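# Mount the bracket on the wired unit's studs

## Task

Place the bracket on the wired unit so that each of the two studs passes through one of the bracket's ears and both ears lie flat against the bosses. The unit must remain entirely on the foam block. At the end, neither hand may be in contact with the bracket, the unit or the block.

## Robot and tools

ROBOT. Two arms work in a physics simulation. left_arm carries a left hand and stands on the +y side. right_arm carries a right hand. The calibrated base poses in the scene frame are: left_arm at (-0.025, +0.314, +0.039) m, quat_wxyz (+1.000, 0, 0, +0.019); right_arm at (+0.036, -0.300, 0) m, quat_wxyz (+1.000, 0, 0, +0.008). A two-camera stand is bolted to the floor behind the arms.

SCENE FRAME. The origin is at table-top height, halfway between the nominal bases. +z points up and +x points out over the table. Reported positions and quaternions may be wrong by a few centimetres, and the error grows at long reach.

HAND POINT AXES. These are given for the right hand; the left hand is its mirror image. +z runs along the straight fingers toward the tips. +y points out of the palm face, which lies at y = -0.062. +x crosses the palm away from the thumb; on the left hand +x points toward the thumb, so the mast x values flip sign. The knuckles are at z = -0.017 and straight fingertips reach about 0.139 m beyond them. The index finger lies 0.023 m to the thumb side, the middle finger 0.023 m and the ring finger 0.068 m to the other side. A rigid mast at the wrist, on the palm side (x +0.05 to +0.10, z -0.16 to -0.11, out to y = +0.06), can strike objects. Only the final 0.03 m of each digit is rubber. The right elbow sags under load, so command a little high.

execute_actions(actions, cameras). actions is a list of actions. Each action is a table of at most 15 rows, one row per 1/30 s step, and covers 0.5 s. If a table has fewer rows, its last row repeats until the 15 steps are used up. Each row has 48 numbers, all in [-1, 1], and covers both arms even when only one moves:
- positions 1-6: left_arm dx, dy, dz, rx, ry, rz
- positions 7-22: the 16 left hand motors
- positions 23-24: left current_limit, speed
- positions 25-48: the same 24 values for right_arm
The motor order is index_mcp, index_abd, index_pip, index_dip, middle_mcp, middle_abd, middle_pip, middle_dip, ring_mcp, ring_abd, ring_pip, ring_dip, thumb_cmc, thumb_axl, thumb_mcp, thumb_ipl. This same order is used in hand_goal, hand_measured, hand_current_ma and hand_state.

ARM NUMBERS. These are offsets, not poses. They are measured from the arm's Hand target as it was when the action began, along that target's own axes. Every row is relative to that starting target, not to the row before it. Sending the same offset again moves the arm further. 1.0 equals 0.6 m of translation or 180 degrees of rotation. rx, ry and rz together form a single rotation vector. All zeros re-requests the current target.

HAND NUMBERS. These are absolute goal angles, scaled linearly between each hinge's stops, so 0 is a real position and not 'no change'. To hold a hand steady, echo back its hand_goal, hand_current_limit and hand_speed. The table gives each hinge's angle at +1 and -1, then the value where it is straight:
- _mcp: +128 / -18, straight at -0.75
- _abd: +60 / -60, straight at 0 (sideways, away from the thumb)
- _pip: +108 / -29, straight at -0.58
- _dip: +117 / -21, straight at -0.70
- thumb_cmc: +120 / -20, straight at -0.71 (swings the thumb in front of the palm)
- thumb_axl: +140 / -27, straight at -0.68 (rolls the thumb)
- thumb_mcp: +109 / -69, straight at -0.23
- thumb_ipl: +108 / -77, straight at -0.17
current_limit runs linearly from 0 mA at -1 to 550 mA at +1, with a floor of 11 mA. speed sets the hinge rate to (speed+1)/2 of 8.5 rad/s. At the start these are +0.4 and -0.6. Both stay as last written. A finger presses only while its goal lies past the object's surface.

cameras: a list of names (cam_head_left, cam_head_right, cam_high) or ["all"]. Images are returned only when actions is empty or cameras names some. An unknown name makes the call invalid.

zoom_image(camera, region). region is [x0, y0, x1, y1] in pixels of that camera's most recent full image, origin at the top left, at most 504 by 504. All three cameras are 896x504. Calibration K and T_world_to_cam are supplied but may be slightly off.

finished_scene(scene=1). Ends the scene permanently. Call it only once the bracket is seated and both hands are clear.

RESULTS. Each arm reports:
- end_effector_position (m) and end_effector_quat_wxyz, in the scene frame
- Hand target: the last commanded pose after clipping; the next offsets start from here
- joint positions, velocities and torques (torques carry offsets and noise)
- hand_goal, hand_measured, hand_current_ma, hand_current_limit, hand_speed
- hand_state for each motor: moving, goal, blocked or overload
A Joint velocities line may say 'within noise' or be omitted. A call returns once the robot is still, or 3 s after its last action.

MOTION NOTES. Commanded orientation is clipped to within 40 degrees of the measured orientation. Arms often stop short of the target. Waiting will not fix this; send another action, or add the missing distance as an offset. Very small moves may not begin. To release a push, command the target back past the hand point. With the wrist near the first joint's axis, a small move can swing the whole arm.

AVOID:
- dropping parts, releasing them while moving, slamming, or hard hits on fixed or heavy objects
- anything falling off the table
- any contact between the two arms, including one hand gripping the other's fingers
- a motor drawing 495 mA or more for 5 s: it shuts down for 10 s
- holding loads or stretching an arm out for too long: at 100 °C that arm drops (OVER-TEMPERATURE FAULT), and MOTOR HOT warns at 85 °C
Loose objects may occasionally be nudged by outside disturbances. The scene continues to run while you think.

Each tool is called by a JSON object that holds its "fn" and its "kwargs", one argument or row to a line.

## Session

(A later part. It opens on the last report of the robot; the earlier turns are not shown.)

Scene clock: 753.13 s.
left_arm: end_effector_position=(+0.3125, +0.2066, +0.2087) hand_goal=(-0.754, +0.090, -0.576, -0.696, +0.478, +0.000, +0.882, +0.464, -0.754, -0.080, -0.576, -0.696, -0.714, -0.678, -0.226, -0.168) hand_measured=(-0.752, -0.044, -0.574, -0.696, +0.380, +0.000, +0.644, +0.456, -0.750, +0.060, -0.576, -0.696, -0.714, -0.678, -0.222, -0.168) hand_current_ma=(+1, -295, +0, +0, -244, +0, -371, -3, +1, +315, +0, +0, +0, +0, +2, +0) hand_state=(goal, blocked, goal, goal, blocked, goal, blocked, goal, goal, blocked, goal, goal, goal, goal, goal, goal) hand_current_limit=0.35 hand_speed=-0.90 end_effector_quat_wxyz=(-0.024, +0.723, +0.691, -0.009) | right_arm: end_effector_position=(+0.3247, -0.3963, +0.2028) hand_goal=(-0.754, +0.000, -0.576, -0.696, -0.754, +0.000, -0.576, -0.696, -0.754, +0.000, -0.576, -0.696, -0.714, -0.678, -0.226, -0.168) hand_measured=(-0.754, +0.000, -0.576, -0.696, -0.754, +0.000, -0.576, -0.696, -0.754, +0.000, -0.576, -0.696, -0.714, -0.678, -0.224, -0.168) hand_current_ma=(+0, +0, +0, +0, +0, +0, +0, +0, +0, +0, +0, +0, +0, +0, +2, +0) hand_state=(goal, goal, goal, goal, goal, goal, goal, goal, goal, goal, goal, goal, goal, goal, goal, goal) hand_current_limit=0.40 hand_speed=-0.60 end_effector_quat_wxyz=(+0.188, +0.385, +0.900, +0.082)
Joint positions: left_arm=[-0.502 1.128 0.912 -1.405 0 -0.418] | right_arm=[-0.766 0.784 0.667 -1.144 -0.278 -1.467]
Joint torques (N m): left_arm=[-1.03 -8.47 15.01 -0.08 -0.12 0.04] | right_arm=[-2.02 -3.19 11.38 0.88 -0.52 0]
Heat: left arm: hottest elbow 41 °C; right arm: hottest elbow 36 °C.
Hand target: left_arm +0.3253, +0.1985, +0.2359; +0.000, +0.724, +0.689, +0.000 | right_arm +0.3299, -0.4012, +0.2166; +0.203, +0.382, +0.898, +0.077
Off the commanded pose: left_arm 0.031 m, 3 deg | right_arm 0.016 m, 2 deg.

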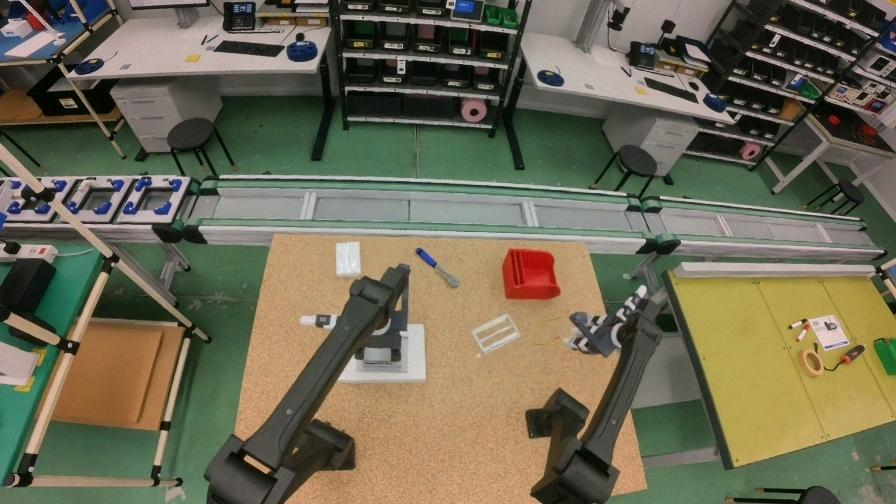

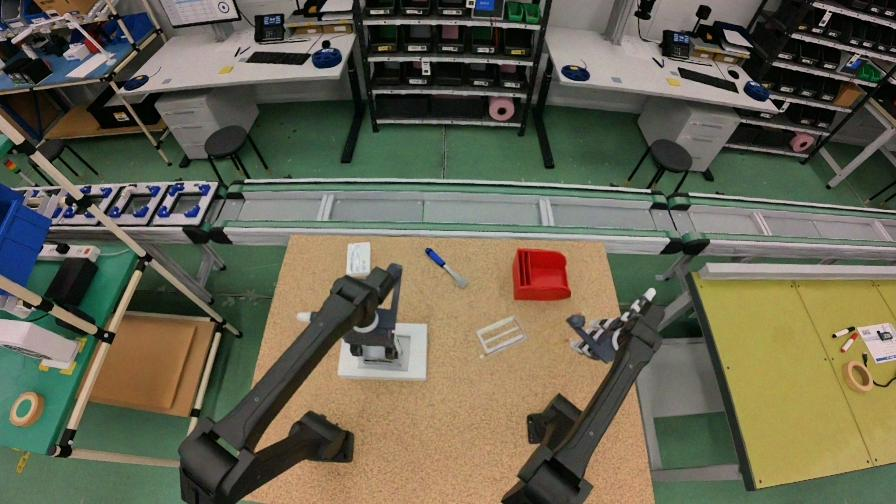

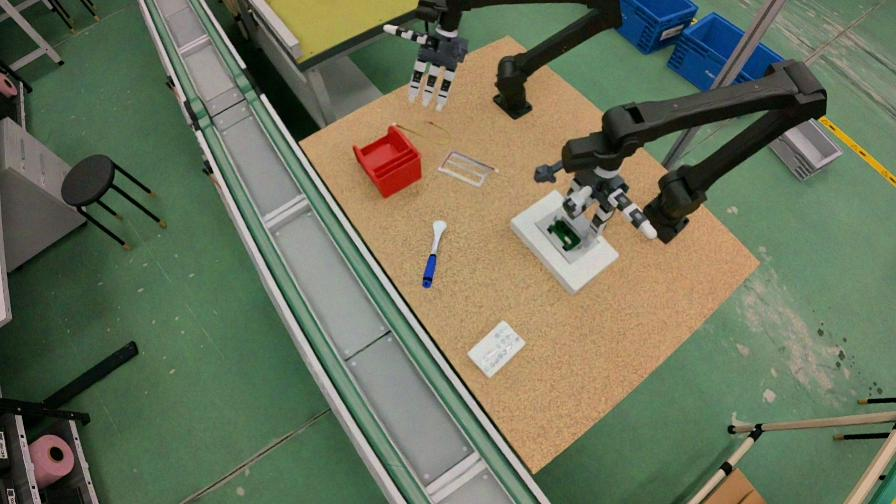

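{"fn": "execute_actions", "kwargs": {
  "actions": [
    [[0,0,-0.05,0,0,0,-0.754,0.09,-0.576,-0.696,0.37,0,0.63,0.454,-0.754,-0.08,-0.576,-0.696,-0.714,-0.678,-0.226,-0.168,0.35,-0.9,0,0,0,0,0,0,-0.754,0,-0.576,-0.696,-0.754,0,-0.576,-0.696,-0.754,0,-0.576,-0.696,-0.714,-0.678,-0.226,-0.168,0.4,-0.6]],
    [[0,0,0,0,0,0,-0.754,0.09,-0.576,-0.696,0.37,0,0.63,0.454,-0.754,-0.08,-0.576,-0.696,-0.714,-0.678,-0.226,-0.168,0.35,-0.9,0,0,0,0,0,0,-0.754,0,-0.576,-0.696,-0.754,0,-0.576,-0.696,-0.754,0,-0.576,-0.696,-0.714,-0.678,-0.226,-0.168,0.4,-0.6]]
  ],
  "cameras": ["cam_head_left","cam_head_right","cam_high"]
}}

{"fn": "zoom_image", "kwargs": {
  "camera": "cam_high",
  "region": [545, 195, 600, 250]
}}

{"fn": "zoom_image", "kwargs": {
  "camera": "cam_head_left",
  "region": [350, 320, 410, 380]
}}

{"fn": "zoom_image", "kwargs": {
  "camera": "cam_head_right",
  "region": [350, 320, 410, 380]
}}

Scene clock: 774.00 s.
left_arm: end_effector_position=(+0.3147, +0.2055, +0.2429) hand_goal=(-0.754, +0.090, -0.576, -0.696, +0.370, +0.000, +0.630, +0.454, -0.754, -0.080, -0.576, -0.696, -0.714, -0.678, -0.226, -0.168) hand_measured=(-0.752, -0.044, -0.574, -0.696, +0.362, +0.000, +0.632, +0.452, -0.752, +0.060, -0.574, -0.696, -0.714, -0.678, -0.222, -0.168) hand_current_ma=(+0, -295, +0, +0, -5, +0, +0, -1, +0, +315, +0, +0, +0, +0, +3, +0) hand_state=(goal, blocked, goal, goal, goal, goal, goal, goal, goal, blocked, goal, goal, goal, goal, goal, goal) hand_current_limit=0.35 hand_speed=-0.90 end_effector_quat_wxyz=(-0.019, +0.723, +0.691, -0.007) | right_arm: end_effector_position=(+0.3247, -0.3963, +0.2028) hand_goal=(-0.754, +0.000, -0.576, -0.696, -0.754, +0.000, -0.576, -0.696, -0.754, +0.000, -0.576, -0.696, -0.714, -0.678, -0.226, -0.168) hand_measured=(-0.754, +0.000, -0.576, -0.696, -0.754, +0.000, -0.576, -0.696, -0.754, +0.000, -0.576, -0.696, -0.714, -0.678, -0.224, -0.168) hand_current_ma=(+0, +0, +0, +0, +0, +0, +0, +0, +0, +0, +0, +0, +0, +0, +2, +0) hand_state=(goal, goal, goal, goal, goal, goal, goal, goal, goal, goal, goal, goal, goal, goal, goal, goal) hand_current_limit=0.40 hand_speed=-0.60 end_effector_quat_wxyz=(+0.188, +0.385, +0.900, +0.082)
Joint positions: left_arm=[-0.502 1.111 0.989 -1.489 0 -0.418] | right_arm=[-0.766 0.784 0.667 -1.144 -0.278 -1.467]
Joint torques (N m): left_arm=[-1.03 -7.88 14.8 0.01 -0.13 0.04] | right_arm=[-2.08 -3.19 11.38 0.88 -0.52 0]
Heat: left arm: hottest elbow 45 °C; right arm: hottest elbow 36 °C.
Hand target: left_arm +0.3253, +0.1984, +0.2661; +0.001, +0.724, +0.689, +0.000 | right_arm +0.3299, -0.4012, +0.2166; +0.203, +0.382, +0.898, +0.077
Off the commanded pose: left_arm 0.026 m, 2 deg | right_arm 0.016 m, 2 deg.

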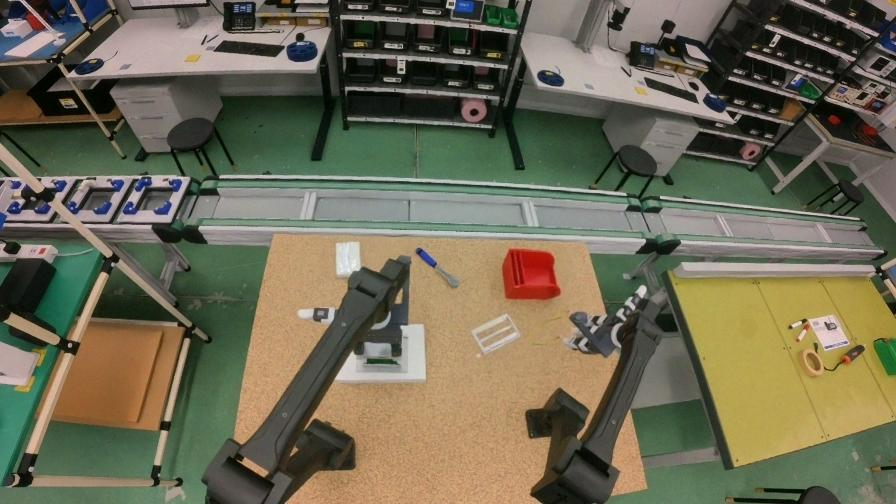

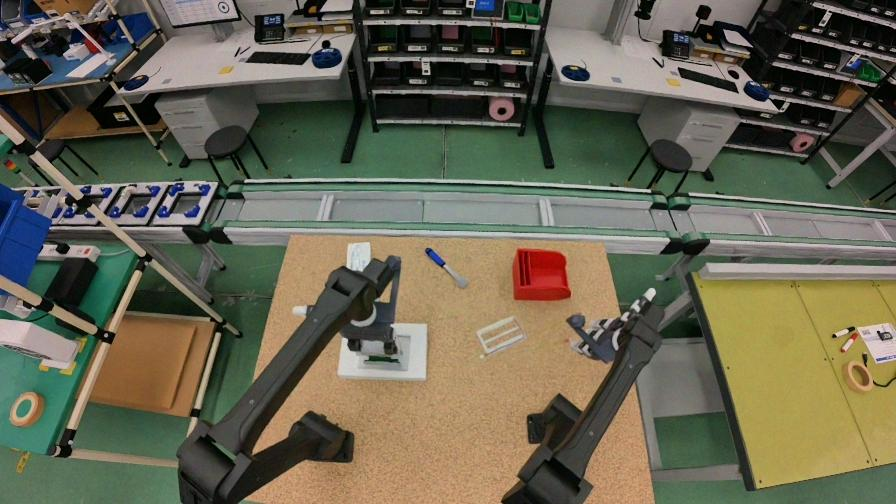

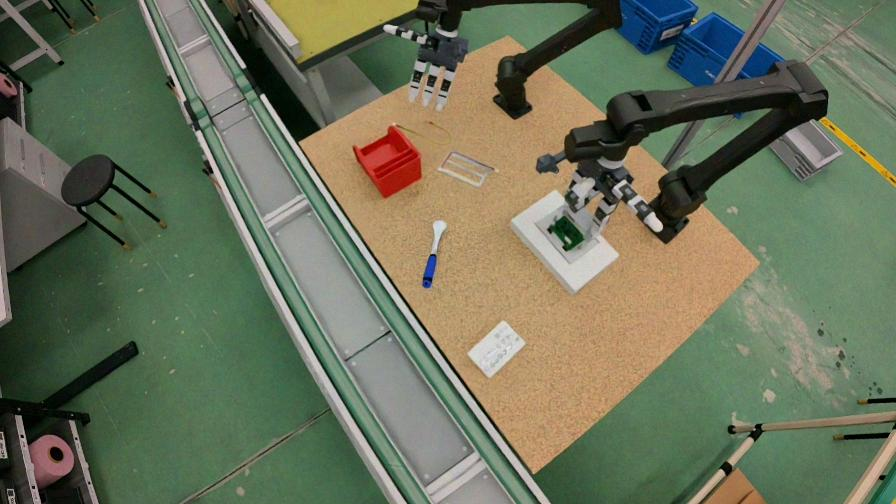

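Scaled by 9.164 from the camera's 896x504 image, which has a finer 1280x720 frame.

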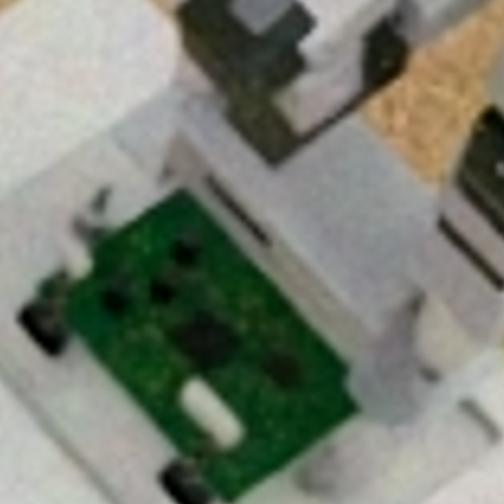

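Scaled by 8.400 from the camera's 896x504 image, which has a finer 1280x720 frame.

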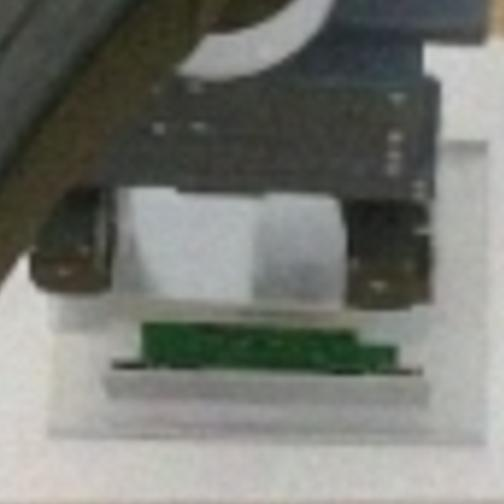

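Scaled by 8.400 from the camera's 896x504 image, which has a finer 1280x720 frame.

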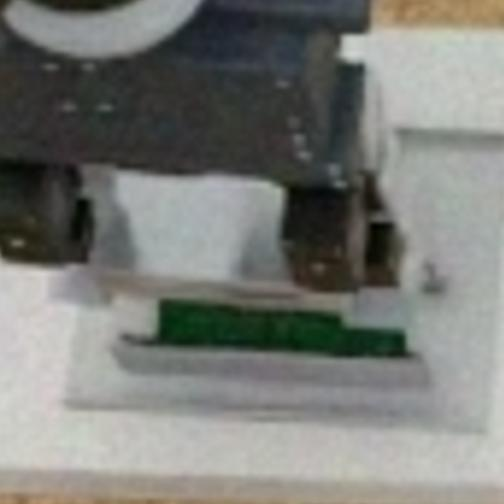

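{"fn": "zoom_image", "kwargs": {
  "camera": "cam_head_right",
  "region": [348, 344, 408, 374]
}}

{"fn": "zoom_image", "kwargs": {
  "camera": "cam_head_left",
  "region": [348, 344, 408, 374]
}}

{"fn": "zoom_image", "kwargs": {
  "camera": "cam_high",
  "region": [555, 205, 605, 255]
}}

Scaled by 8.400 from the camera's 896x504 image, which has a finer 1280x720 frame.

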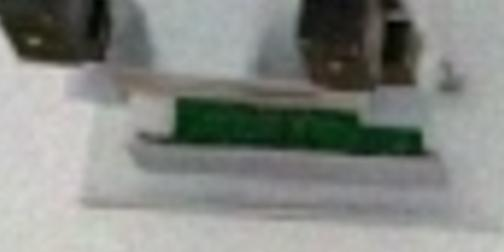

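Scaled by 8.400 from the camera's 896x504 image, which has a finer 1280x720 frame.

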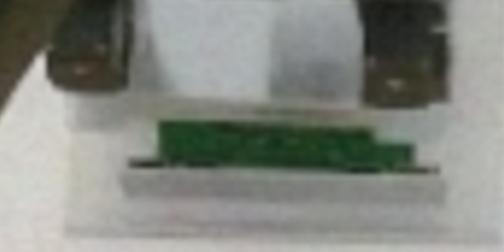

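Scaled by 10.080 from the camera's 896x504 image, which has a finer 1280x720 frame.

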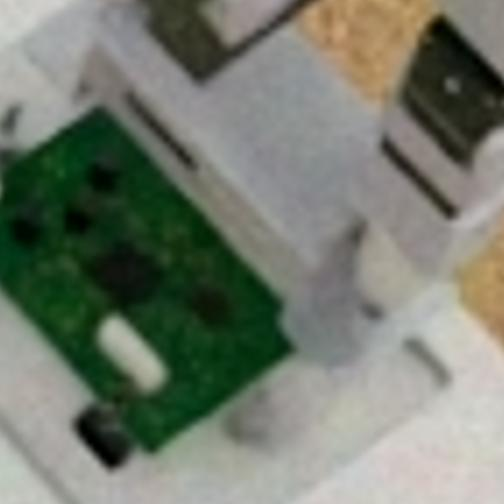

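{"fn": "execute_actions", "kwargs": {
  "actions": [
    [[0.0072,0.0013,0.035,0,-0.0139,-0.004,-0.754,0.09,-0.576,-0.696,0.37,0,0.63,0.454,-0.754,-0.08,-0.576,-0.696,-0.714,-0.678,-0.226,-0.168,0.35,-0.9,0,0,0,0,0,0,-0.754,0,-0.576,-0.696,-0.754,0,-0.576,-0.696,-0.754,0,-0.576,-0.696,-0.714,-0.678,-0.226,-0.168,0.4,-0.6]],
    [[0,0,0.02,0,0,0,-0.754,0.09,-0.576,-0.696,0.37,0,0.63,0.454,-0.754,-0.08,-0.576,-0.696,-0.714,-0.678,-0.226,-0.168,0.35,-0.9,0,0,0,0,0,0,-0.754,0,-0.576,-0.696,-0.754,0,-0.576,-0.696,-0.754,0,-0.576,-0.696,-0.714,-0.678,-0.226,-0.168,0.4,-0.6]]
  ],
  "cameras": ["cam_head_left","cam_head_right","cam_high"]
}}

{"fn": "zoom_image", "kwargs": {
  "camera": "cam_high",
  "region": [550, 200, 600, 250]
}}

{"fn": "zoom_image", "kwargs": {
  "camera": "cam_head_left",
  "region": [348, 334, 408, 374]
}}

{"fn": "zoom_image", "kwargs": {
  "camera": "cam_head_right",
  "region": [348, 334, 408, 374]
}}

Scene clock: 818.60 s.
left_arm: end_effector_position=(+0.3235, +0.2011, +0.2351) hand_goal=(-0.754, +0.090, -0.576, -0.696, +0.370, +0.000, +0.630, +0.454, -0.754, -0.080, -0.576, -0.696, -0.714, -0.678, -0.226, -0.168) hand_measured=(-0.752, -0.044, -0.576, -0.696, +0.362, +0.000, +0.632, +0.452, -0.754, +0.060, -0.576, -0.696, -0.714, -0.678, -0.222, -0.168) hand_current_ma=(+0, -295, +0, +0, -5, +0, +0, +0, +0, +315, +0, +0, +0, +0, +3, +0) hand_state=(goal, blocked, goal, goal, goal, goal, goal, goal, goal, blocked, goal, goal, goal, goal, goal, goal) hand_current_limit=0.35 hand_speed=-0.90 end_effector_quat_wxyz=(+0.010, +0.718, +0.696, -0.016) | right_arm: end_effector_position=(+0.3247, -0.3963, +0.2028) hand_goal=(-0.754, +0.000, -0.576, -0.696, -0.754, +0.000, -0.576, -0.696, -0.754, +0.000, -0.576, -0.696, -0.714, -0.678, -0.226, -0.168) hand_measured=(-0.754, +0.000, -0.576, -0.696, -0.754, +0.000, -0.576, -0.696, -0.754, +0.000, -0.576, -0.696, -0.714, -0.678, -0.224, -0.168) hand_current_ma=(+0, +0, +0, +0, +0, +0, +0, +0, +0, +0, +0, +0, +0, +0, +2, +0) hand_state=(goal, goal, goal, goal, goal, goal, goal, goal, goal, goal, goal, goal, goal, goal, goal, goal) hand_current_limit=0.40 hand_speed=-0.60 end_effector_quat_wxyz=(+0.188, +0.385, +0.900, +0.082)
Joint positions: left_arm=[-0.483 1.111 0.965 -1.417 0.038 -0.413] | right_arm=[-0.766 0.784 0.667 -1.144 -0.278 -1.467]
Joint torques (N m): left_arm=[0.15 -7.77 9.43 1.13 0.01 0.21] | right_arm=[-2.14 -3.19 11.38 0.87 -0.52 0]
Heat: left arm: hottest elbow 47 °C; right arm: hottest elbow 37 °C.
Hand target: left_arm +0.3263, +0.2023, +0.2330; +0.016, +0.720, +0.694, -0.016 | right_arm +0.3299, -0.4012, +0.2166; +0.203, +0.382, +0.898, +0.077
Off the commanded pose: left_arm 0.004 m, 1 deg | right_arm 0.016 m, 2 deg.

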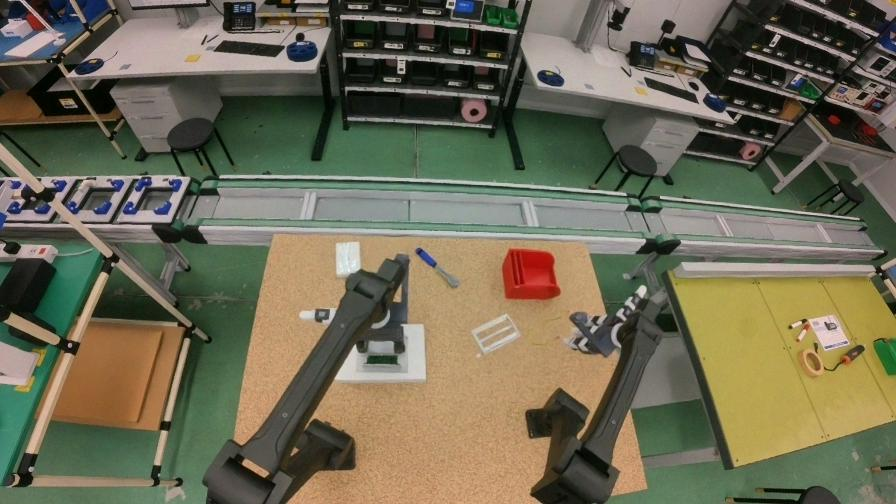

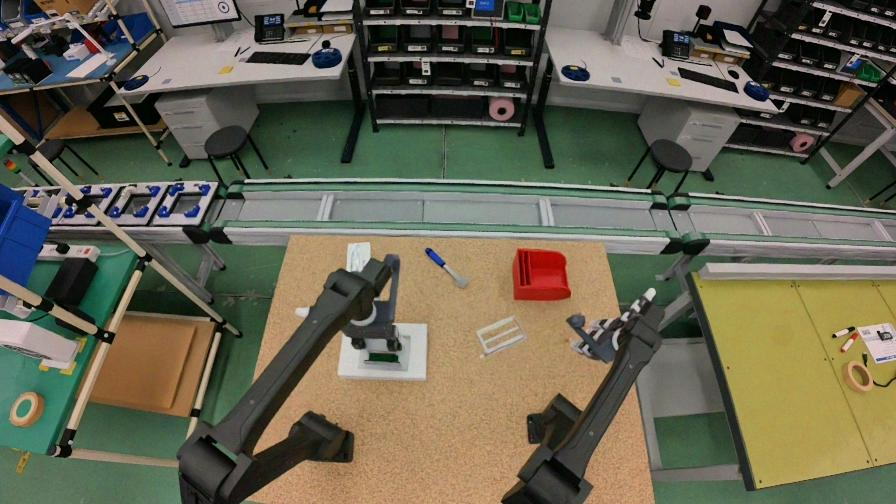

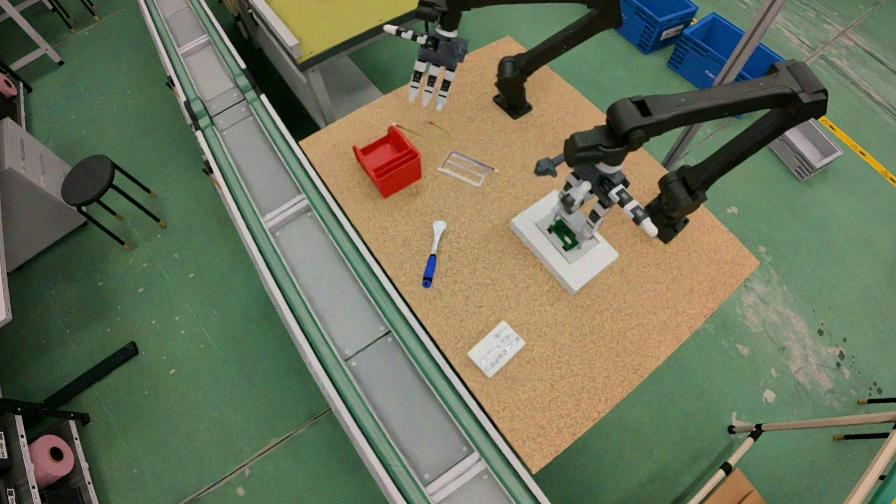

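Scaled by 10.080 from the camera's 896x504 image, which has a finer 1280x720 frame.

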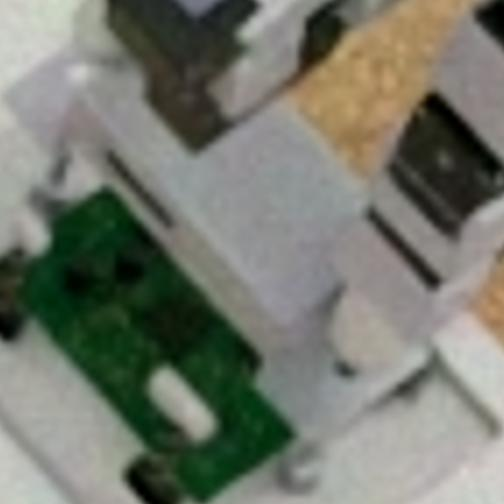

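Scaled by 8.400 from the camera's 896x504 image, which has a finer 1280x720 frame.

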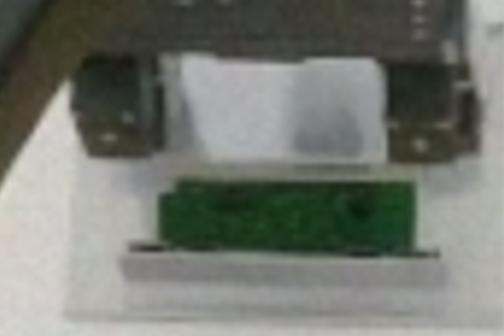

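Scaled by 8.400 from the camera's 896x504 image, which has a finer 1280x720 frame.

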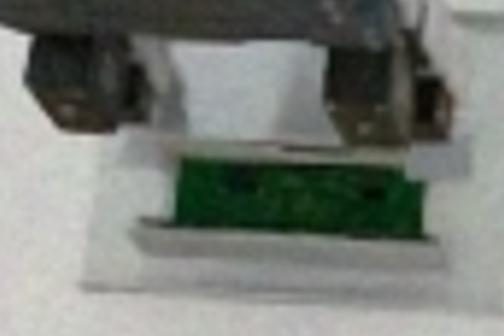

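{"fn": "zoom_image", "kwargs": {
  "camera": "cam_head_right",
  "region": [358, 344, 383, 369]
}}

{"fn": "zoom_image", "kwargs": {
  "camera": "cam_head_right",
  "region": [383, 344, 408, 369]
}}

{"fn": "zoom_image", "kwargs": {
  "camera": "cam_high",
  "region": [545, 200, 575, 230]
}}

{"fn": "zoom_image", "kwargs": {
  "camera": "cam_high",
  "region": [570, 225, 600, 255]
}}

Scaled by 20.160 from the camera's 896x504 image, which has a finer 1280x720 frame.

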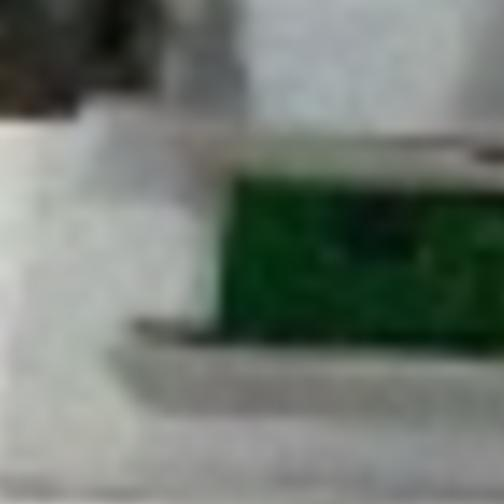

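Scaled by 20.160 from the camera's 896x504 image, which has a finer 1280x720 frame.

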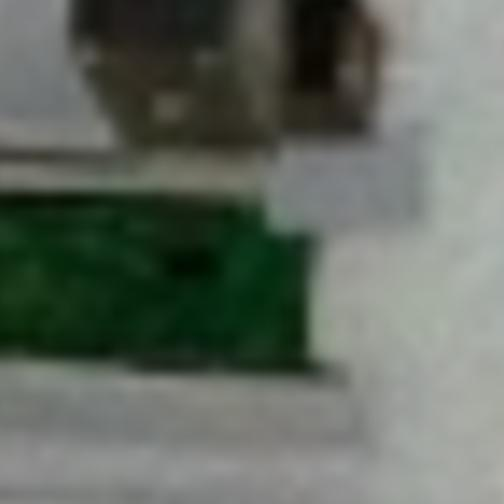

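Scaled by 16.800 from the camera's 896x504 image, which has a finer 1280x720 frame.

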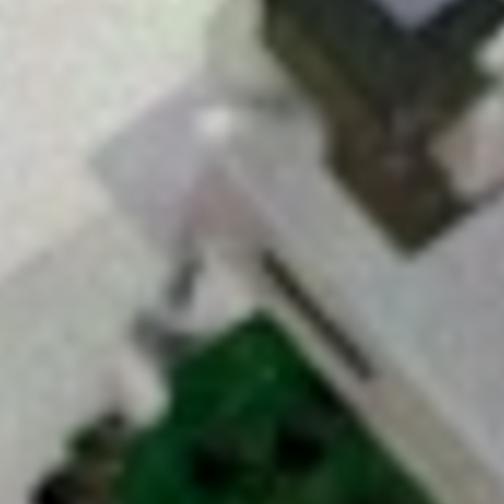

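Scaled by 16.800 from the camera's 896x504 image, which has a finer 1280x720 frame.

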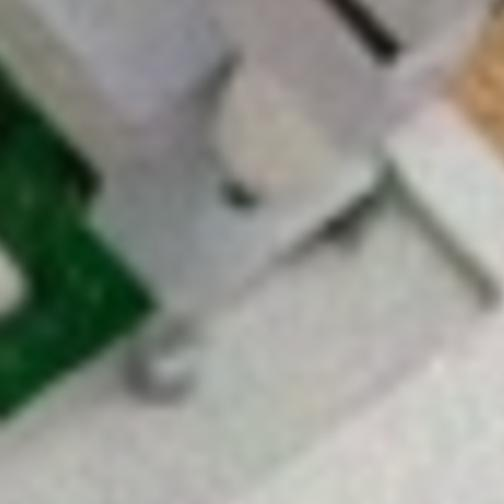

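{"fn": "zoom_image", "kwargs": {
  "camera": "cam_head_left",
  "region": [354, 344, 384, 374]
}}

{"fn": "zoom_image", "kwargs": {
  "camera": "cam_head_left",
  "region": [384, 344, 414, 374]
}}

Scaled by 16.800 from the camera's 896x504 image, which has a finer 1280x720 frame.

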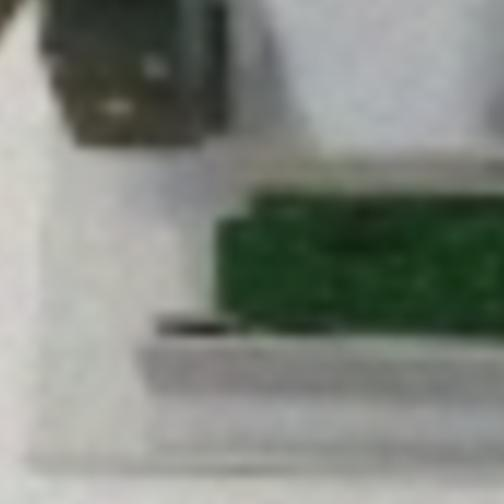

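Scaled by 16.800 from the camera's 896x504 image, which has a finer 1280x720 frame.

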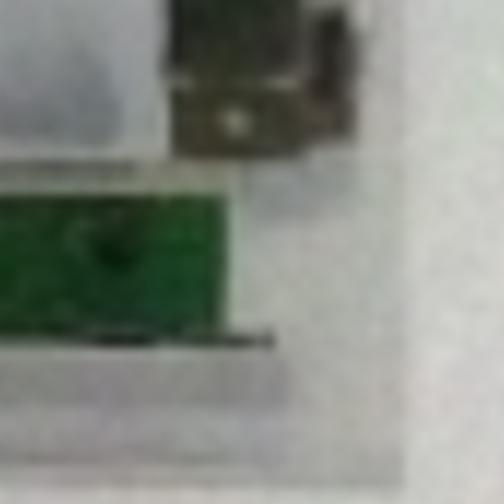

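{"fn": "execute_actions", "kwargs": {
  "actions": [
    [[0.0031,0.0034,0.018,0,0.0033,0.0078,-0.754,0.09,-0.576,-0.696,0.37,0,0.63,0.454,-0.754,-0.08,-0.576,-0.696,-0.714,-0.678,-0.226,-0.168,0.35,-0.9,0,0,0,0,0,0,-0.754,0,-0.576,-0.696,-0.754,0,-0.576,-0.696,-0.754,0,-0.576,-0.696,-0.714,-0.678,-0.226,-0.168,0.4,-0.6]],
    [[0,0,0.008,0,0,0,-0.754,0.09,-0.576,-0.696,0.37,0,0.63,0.454,-0.754,-0.08,-0.576,-0.696,-0.714,-0.678,-0.226,-0.168,0.35,-0.9,0,0,0,0,0,0,-0.754,0,-0.576,-0.696,-0.754,0,-0.576,-0.696,-0.754,0,-0.576,-0.696,-0.714,-0.678,-0.226,-0.168,0.4,-0.6]]
  ],
  "cameras": ["cam_head_left","cam_head_right","cam_high"]
}}

{"fn": "zoom_image", "kwargs": {
  "camera": "cam_high",
  "region": [545, 200, 575, 230]
}}

{"fn": "zoom_image", "kwargs": {
  "camera": "cam_high",
  "region": [565, 225, 595, 255]
}}

{"fn": "zoom_image", "kwargs": {
  "camera": "cam_head_left",
  "region": [352, 340, 382, 370]
}}

{"fn": "zoom_image", "kwargs": {
  "camera": "cam_head_left",
  "region": [380, 340, 410, 370]
}}

{"fn": "zoom_image", "kwargs": {
  "camera": "cam_head_right",
  "region": [352, 340, 382, 370]
}}

{"fn": "zoom_image", "kwargs": {
  "camera": "cam_head_right",
  "region": [380, 340, 410, 370]
}}

Scene clock: 895.67 s.
left_arm: end_effector_position=(+0.3252, +0.2005, +0.2225) hand_goal=(-0.754, +0.090, -0.576, -0.696, +0.370, +0.000, +0.630, +0.454, -0.754, -0.080, -0.576, -0.696, -0.714, -0.678, -0.226, -0.168) hand_measured=(-0.752, -0.044, -0.576, -0.696, +0.362, +0.000, +0.632, +0.452, -0.754, +0.060, -0.576, -0.696, -0.714, -0.678, -0.222, -0.168) hand_current_ma=(+0, -295, +0, +0, -5, +0, +0, +0, +0, +315, +0, +0, +0, +0, +3, +0) hand_state=(goal, blocked, goal, goal, goal, goal, goal, goal, goal, blocked, goal, goal, goal, goal, goal, goal) hand_current_limit=0.35 hand_speed=-0.90 end_effector_quat_wxyz=(+0.013, +0.727, +0.686, -0.013) | right_arm: end_effector_position=(+0.3247, -0.3963, +0.2028) hand_goal=(-0.754, +0.000, -0.576, -0.696, -0.754, +0.000, -0.576, -0.696, -0.754, +0.000, -0.576, -0.696, -0.714, -0.678, -0.226, -0.168) hand_measured=(-0.754, +0.000, -0.576, -0.696, -0.754, +0.000, -0.576, -0.696, -0.754, +0.000, -0.576, -0.696, -0.714, -0.678, -0.224, -0.168) hand_current_ma=(+0, +0, +0, +0, +0, +0, +0, +0, +0, +0, +0, +0, +0, +0, +2, +0) hand_state=(goal, goal, goal, goal, goal, goal, goal, goal, goal, goal, goal, goal, goal, goal, goal, goal) hand_current_limit=0.40 hand_speed=-0.60 end_effector_quat_wxyz=(+0.188, +0.385, +0.900, +0.082)
Joint positions: left_arm=[-0.479 1.114 0.932 -1.375 0.033 -0.383] | right_arm=[-0.766 0.784 0.667 -1.144 -0.278 -1.467]
Joint torques (N m): left_arm=[0.56 -7.06 9.21 1.09 -0.18 0.22] | right_arm=[-2.08 -3.25 11.37 0.88 -0.52 0]
Heat: left arm: hottest elbow 41 °C; right arm: hottest elbow 37 °C.
Hand target: left_arm +0.3284, +0.2034, +0.2173; +0.012, +0.728, +0.685, -0.012 | right_arm +0.3299, -0.4012, +0.2166; +0.203, +0.382, +0.898, +0.077
Off the commanded pose: left_arm 0.007 m, 0 deg | right_arm 0.016 m, 2 deg.

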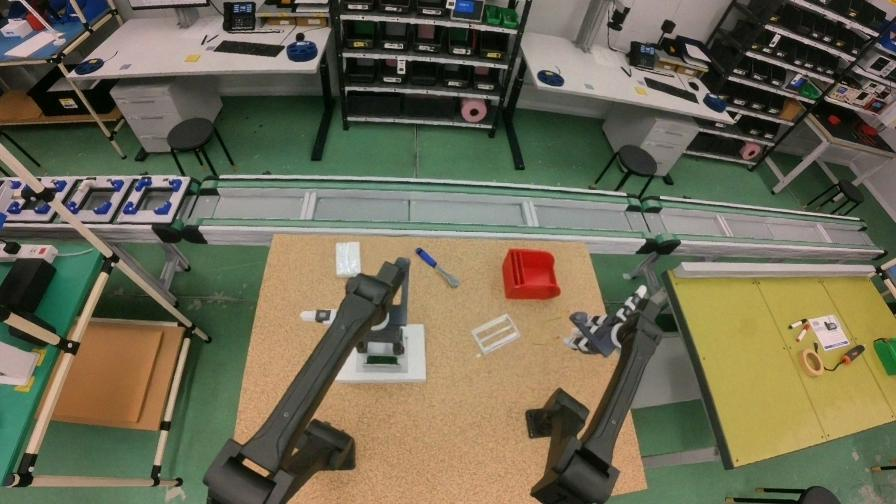

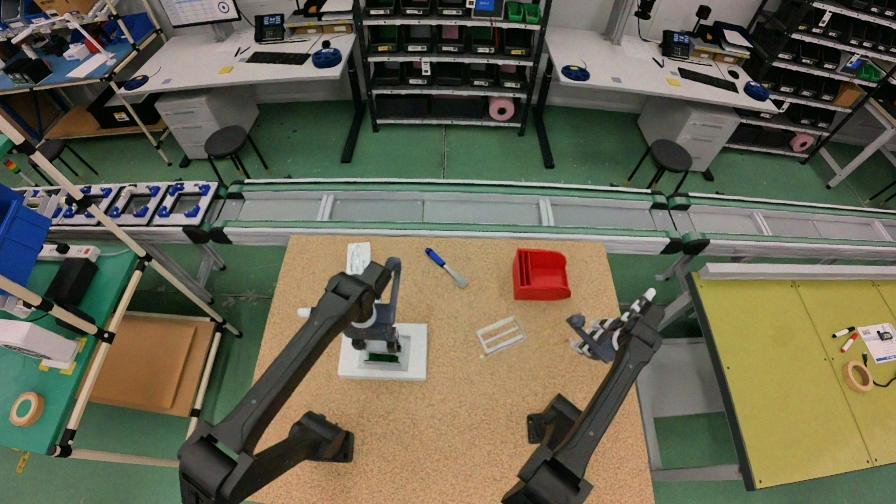

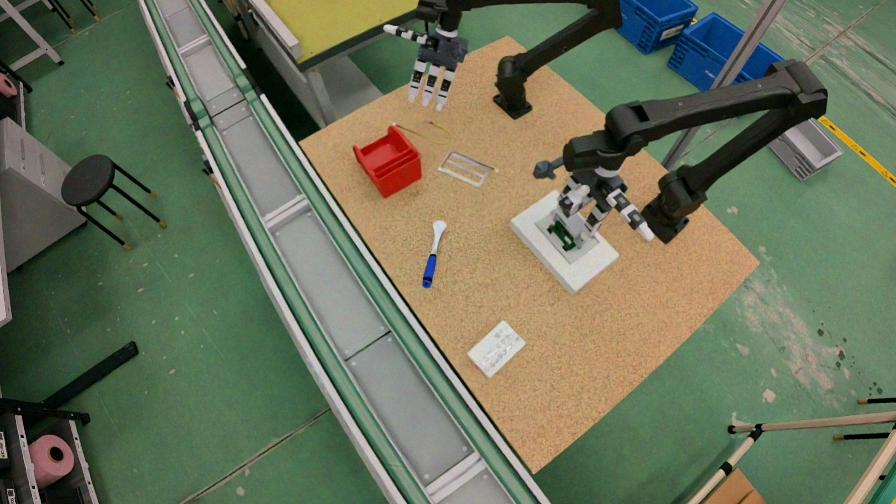

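Scaled by 16.800 from the camera's 896x504 image, which has a finer 1280x720 frame.

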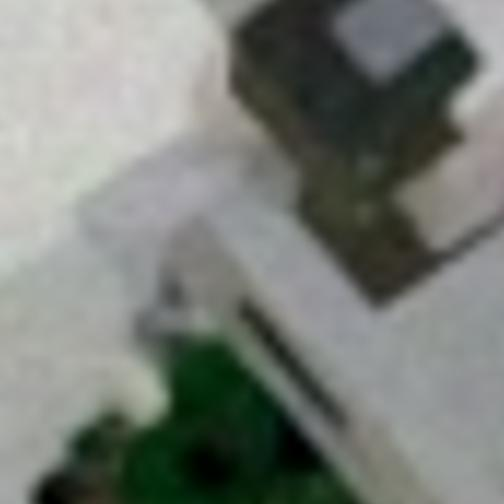

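Scaled by 16.800 from the camera's 896x504 image, which has a finer 1280x720 frame.

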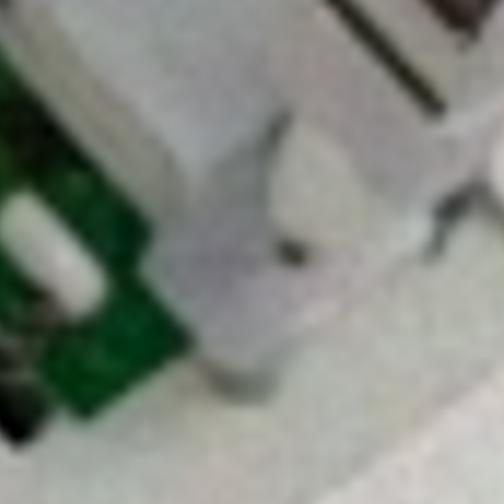

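Scaled by 16.800 from the camera's 896x504 image, which has a finer 1280x720 frame.

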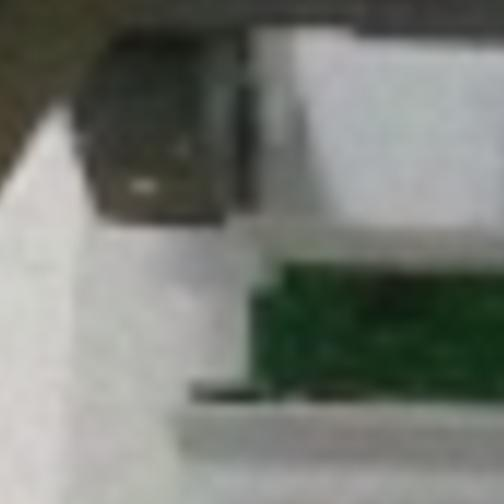

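Scaled by 16.800 from the camera's 896x504 image, which has a finer 1280x720 frame.

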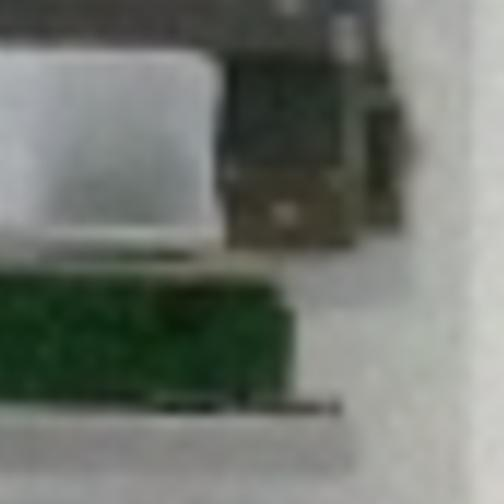

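Scaled by 16.800 from the camera's 896x504 image, which has a finer 1280x720 frame.

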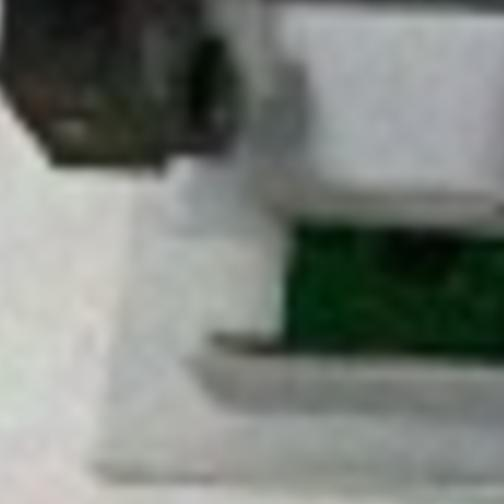

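Scaled by 16.800 from the camera's 896x504 image, which has a finer 1280x720 frame.

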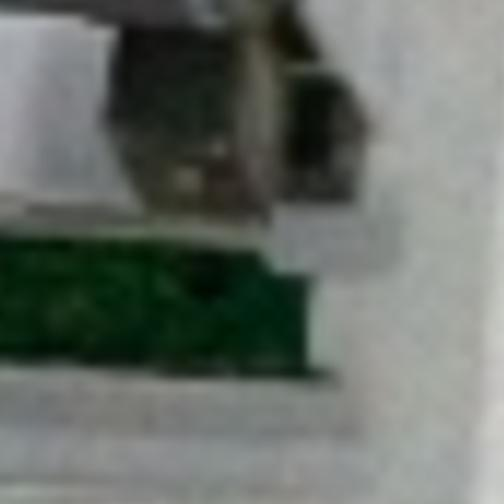

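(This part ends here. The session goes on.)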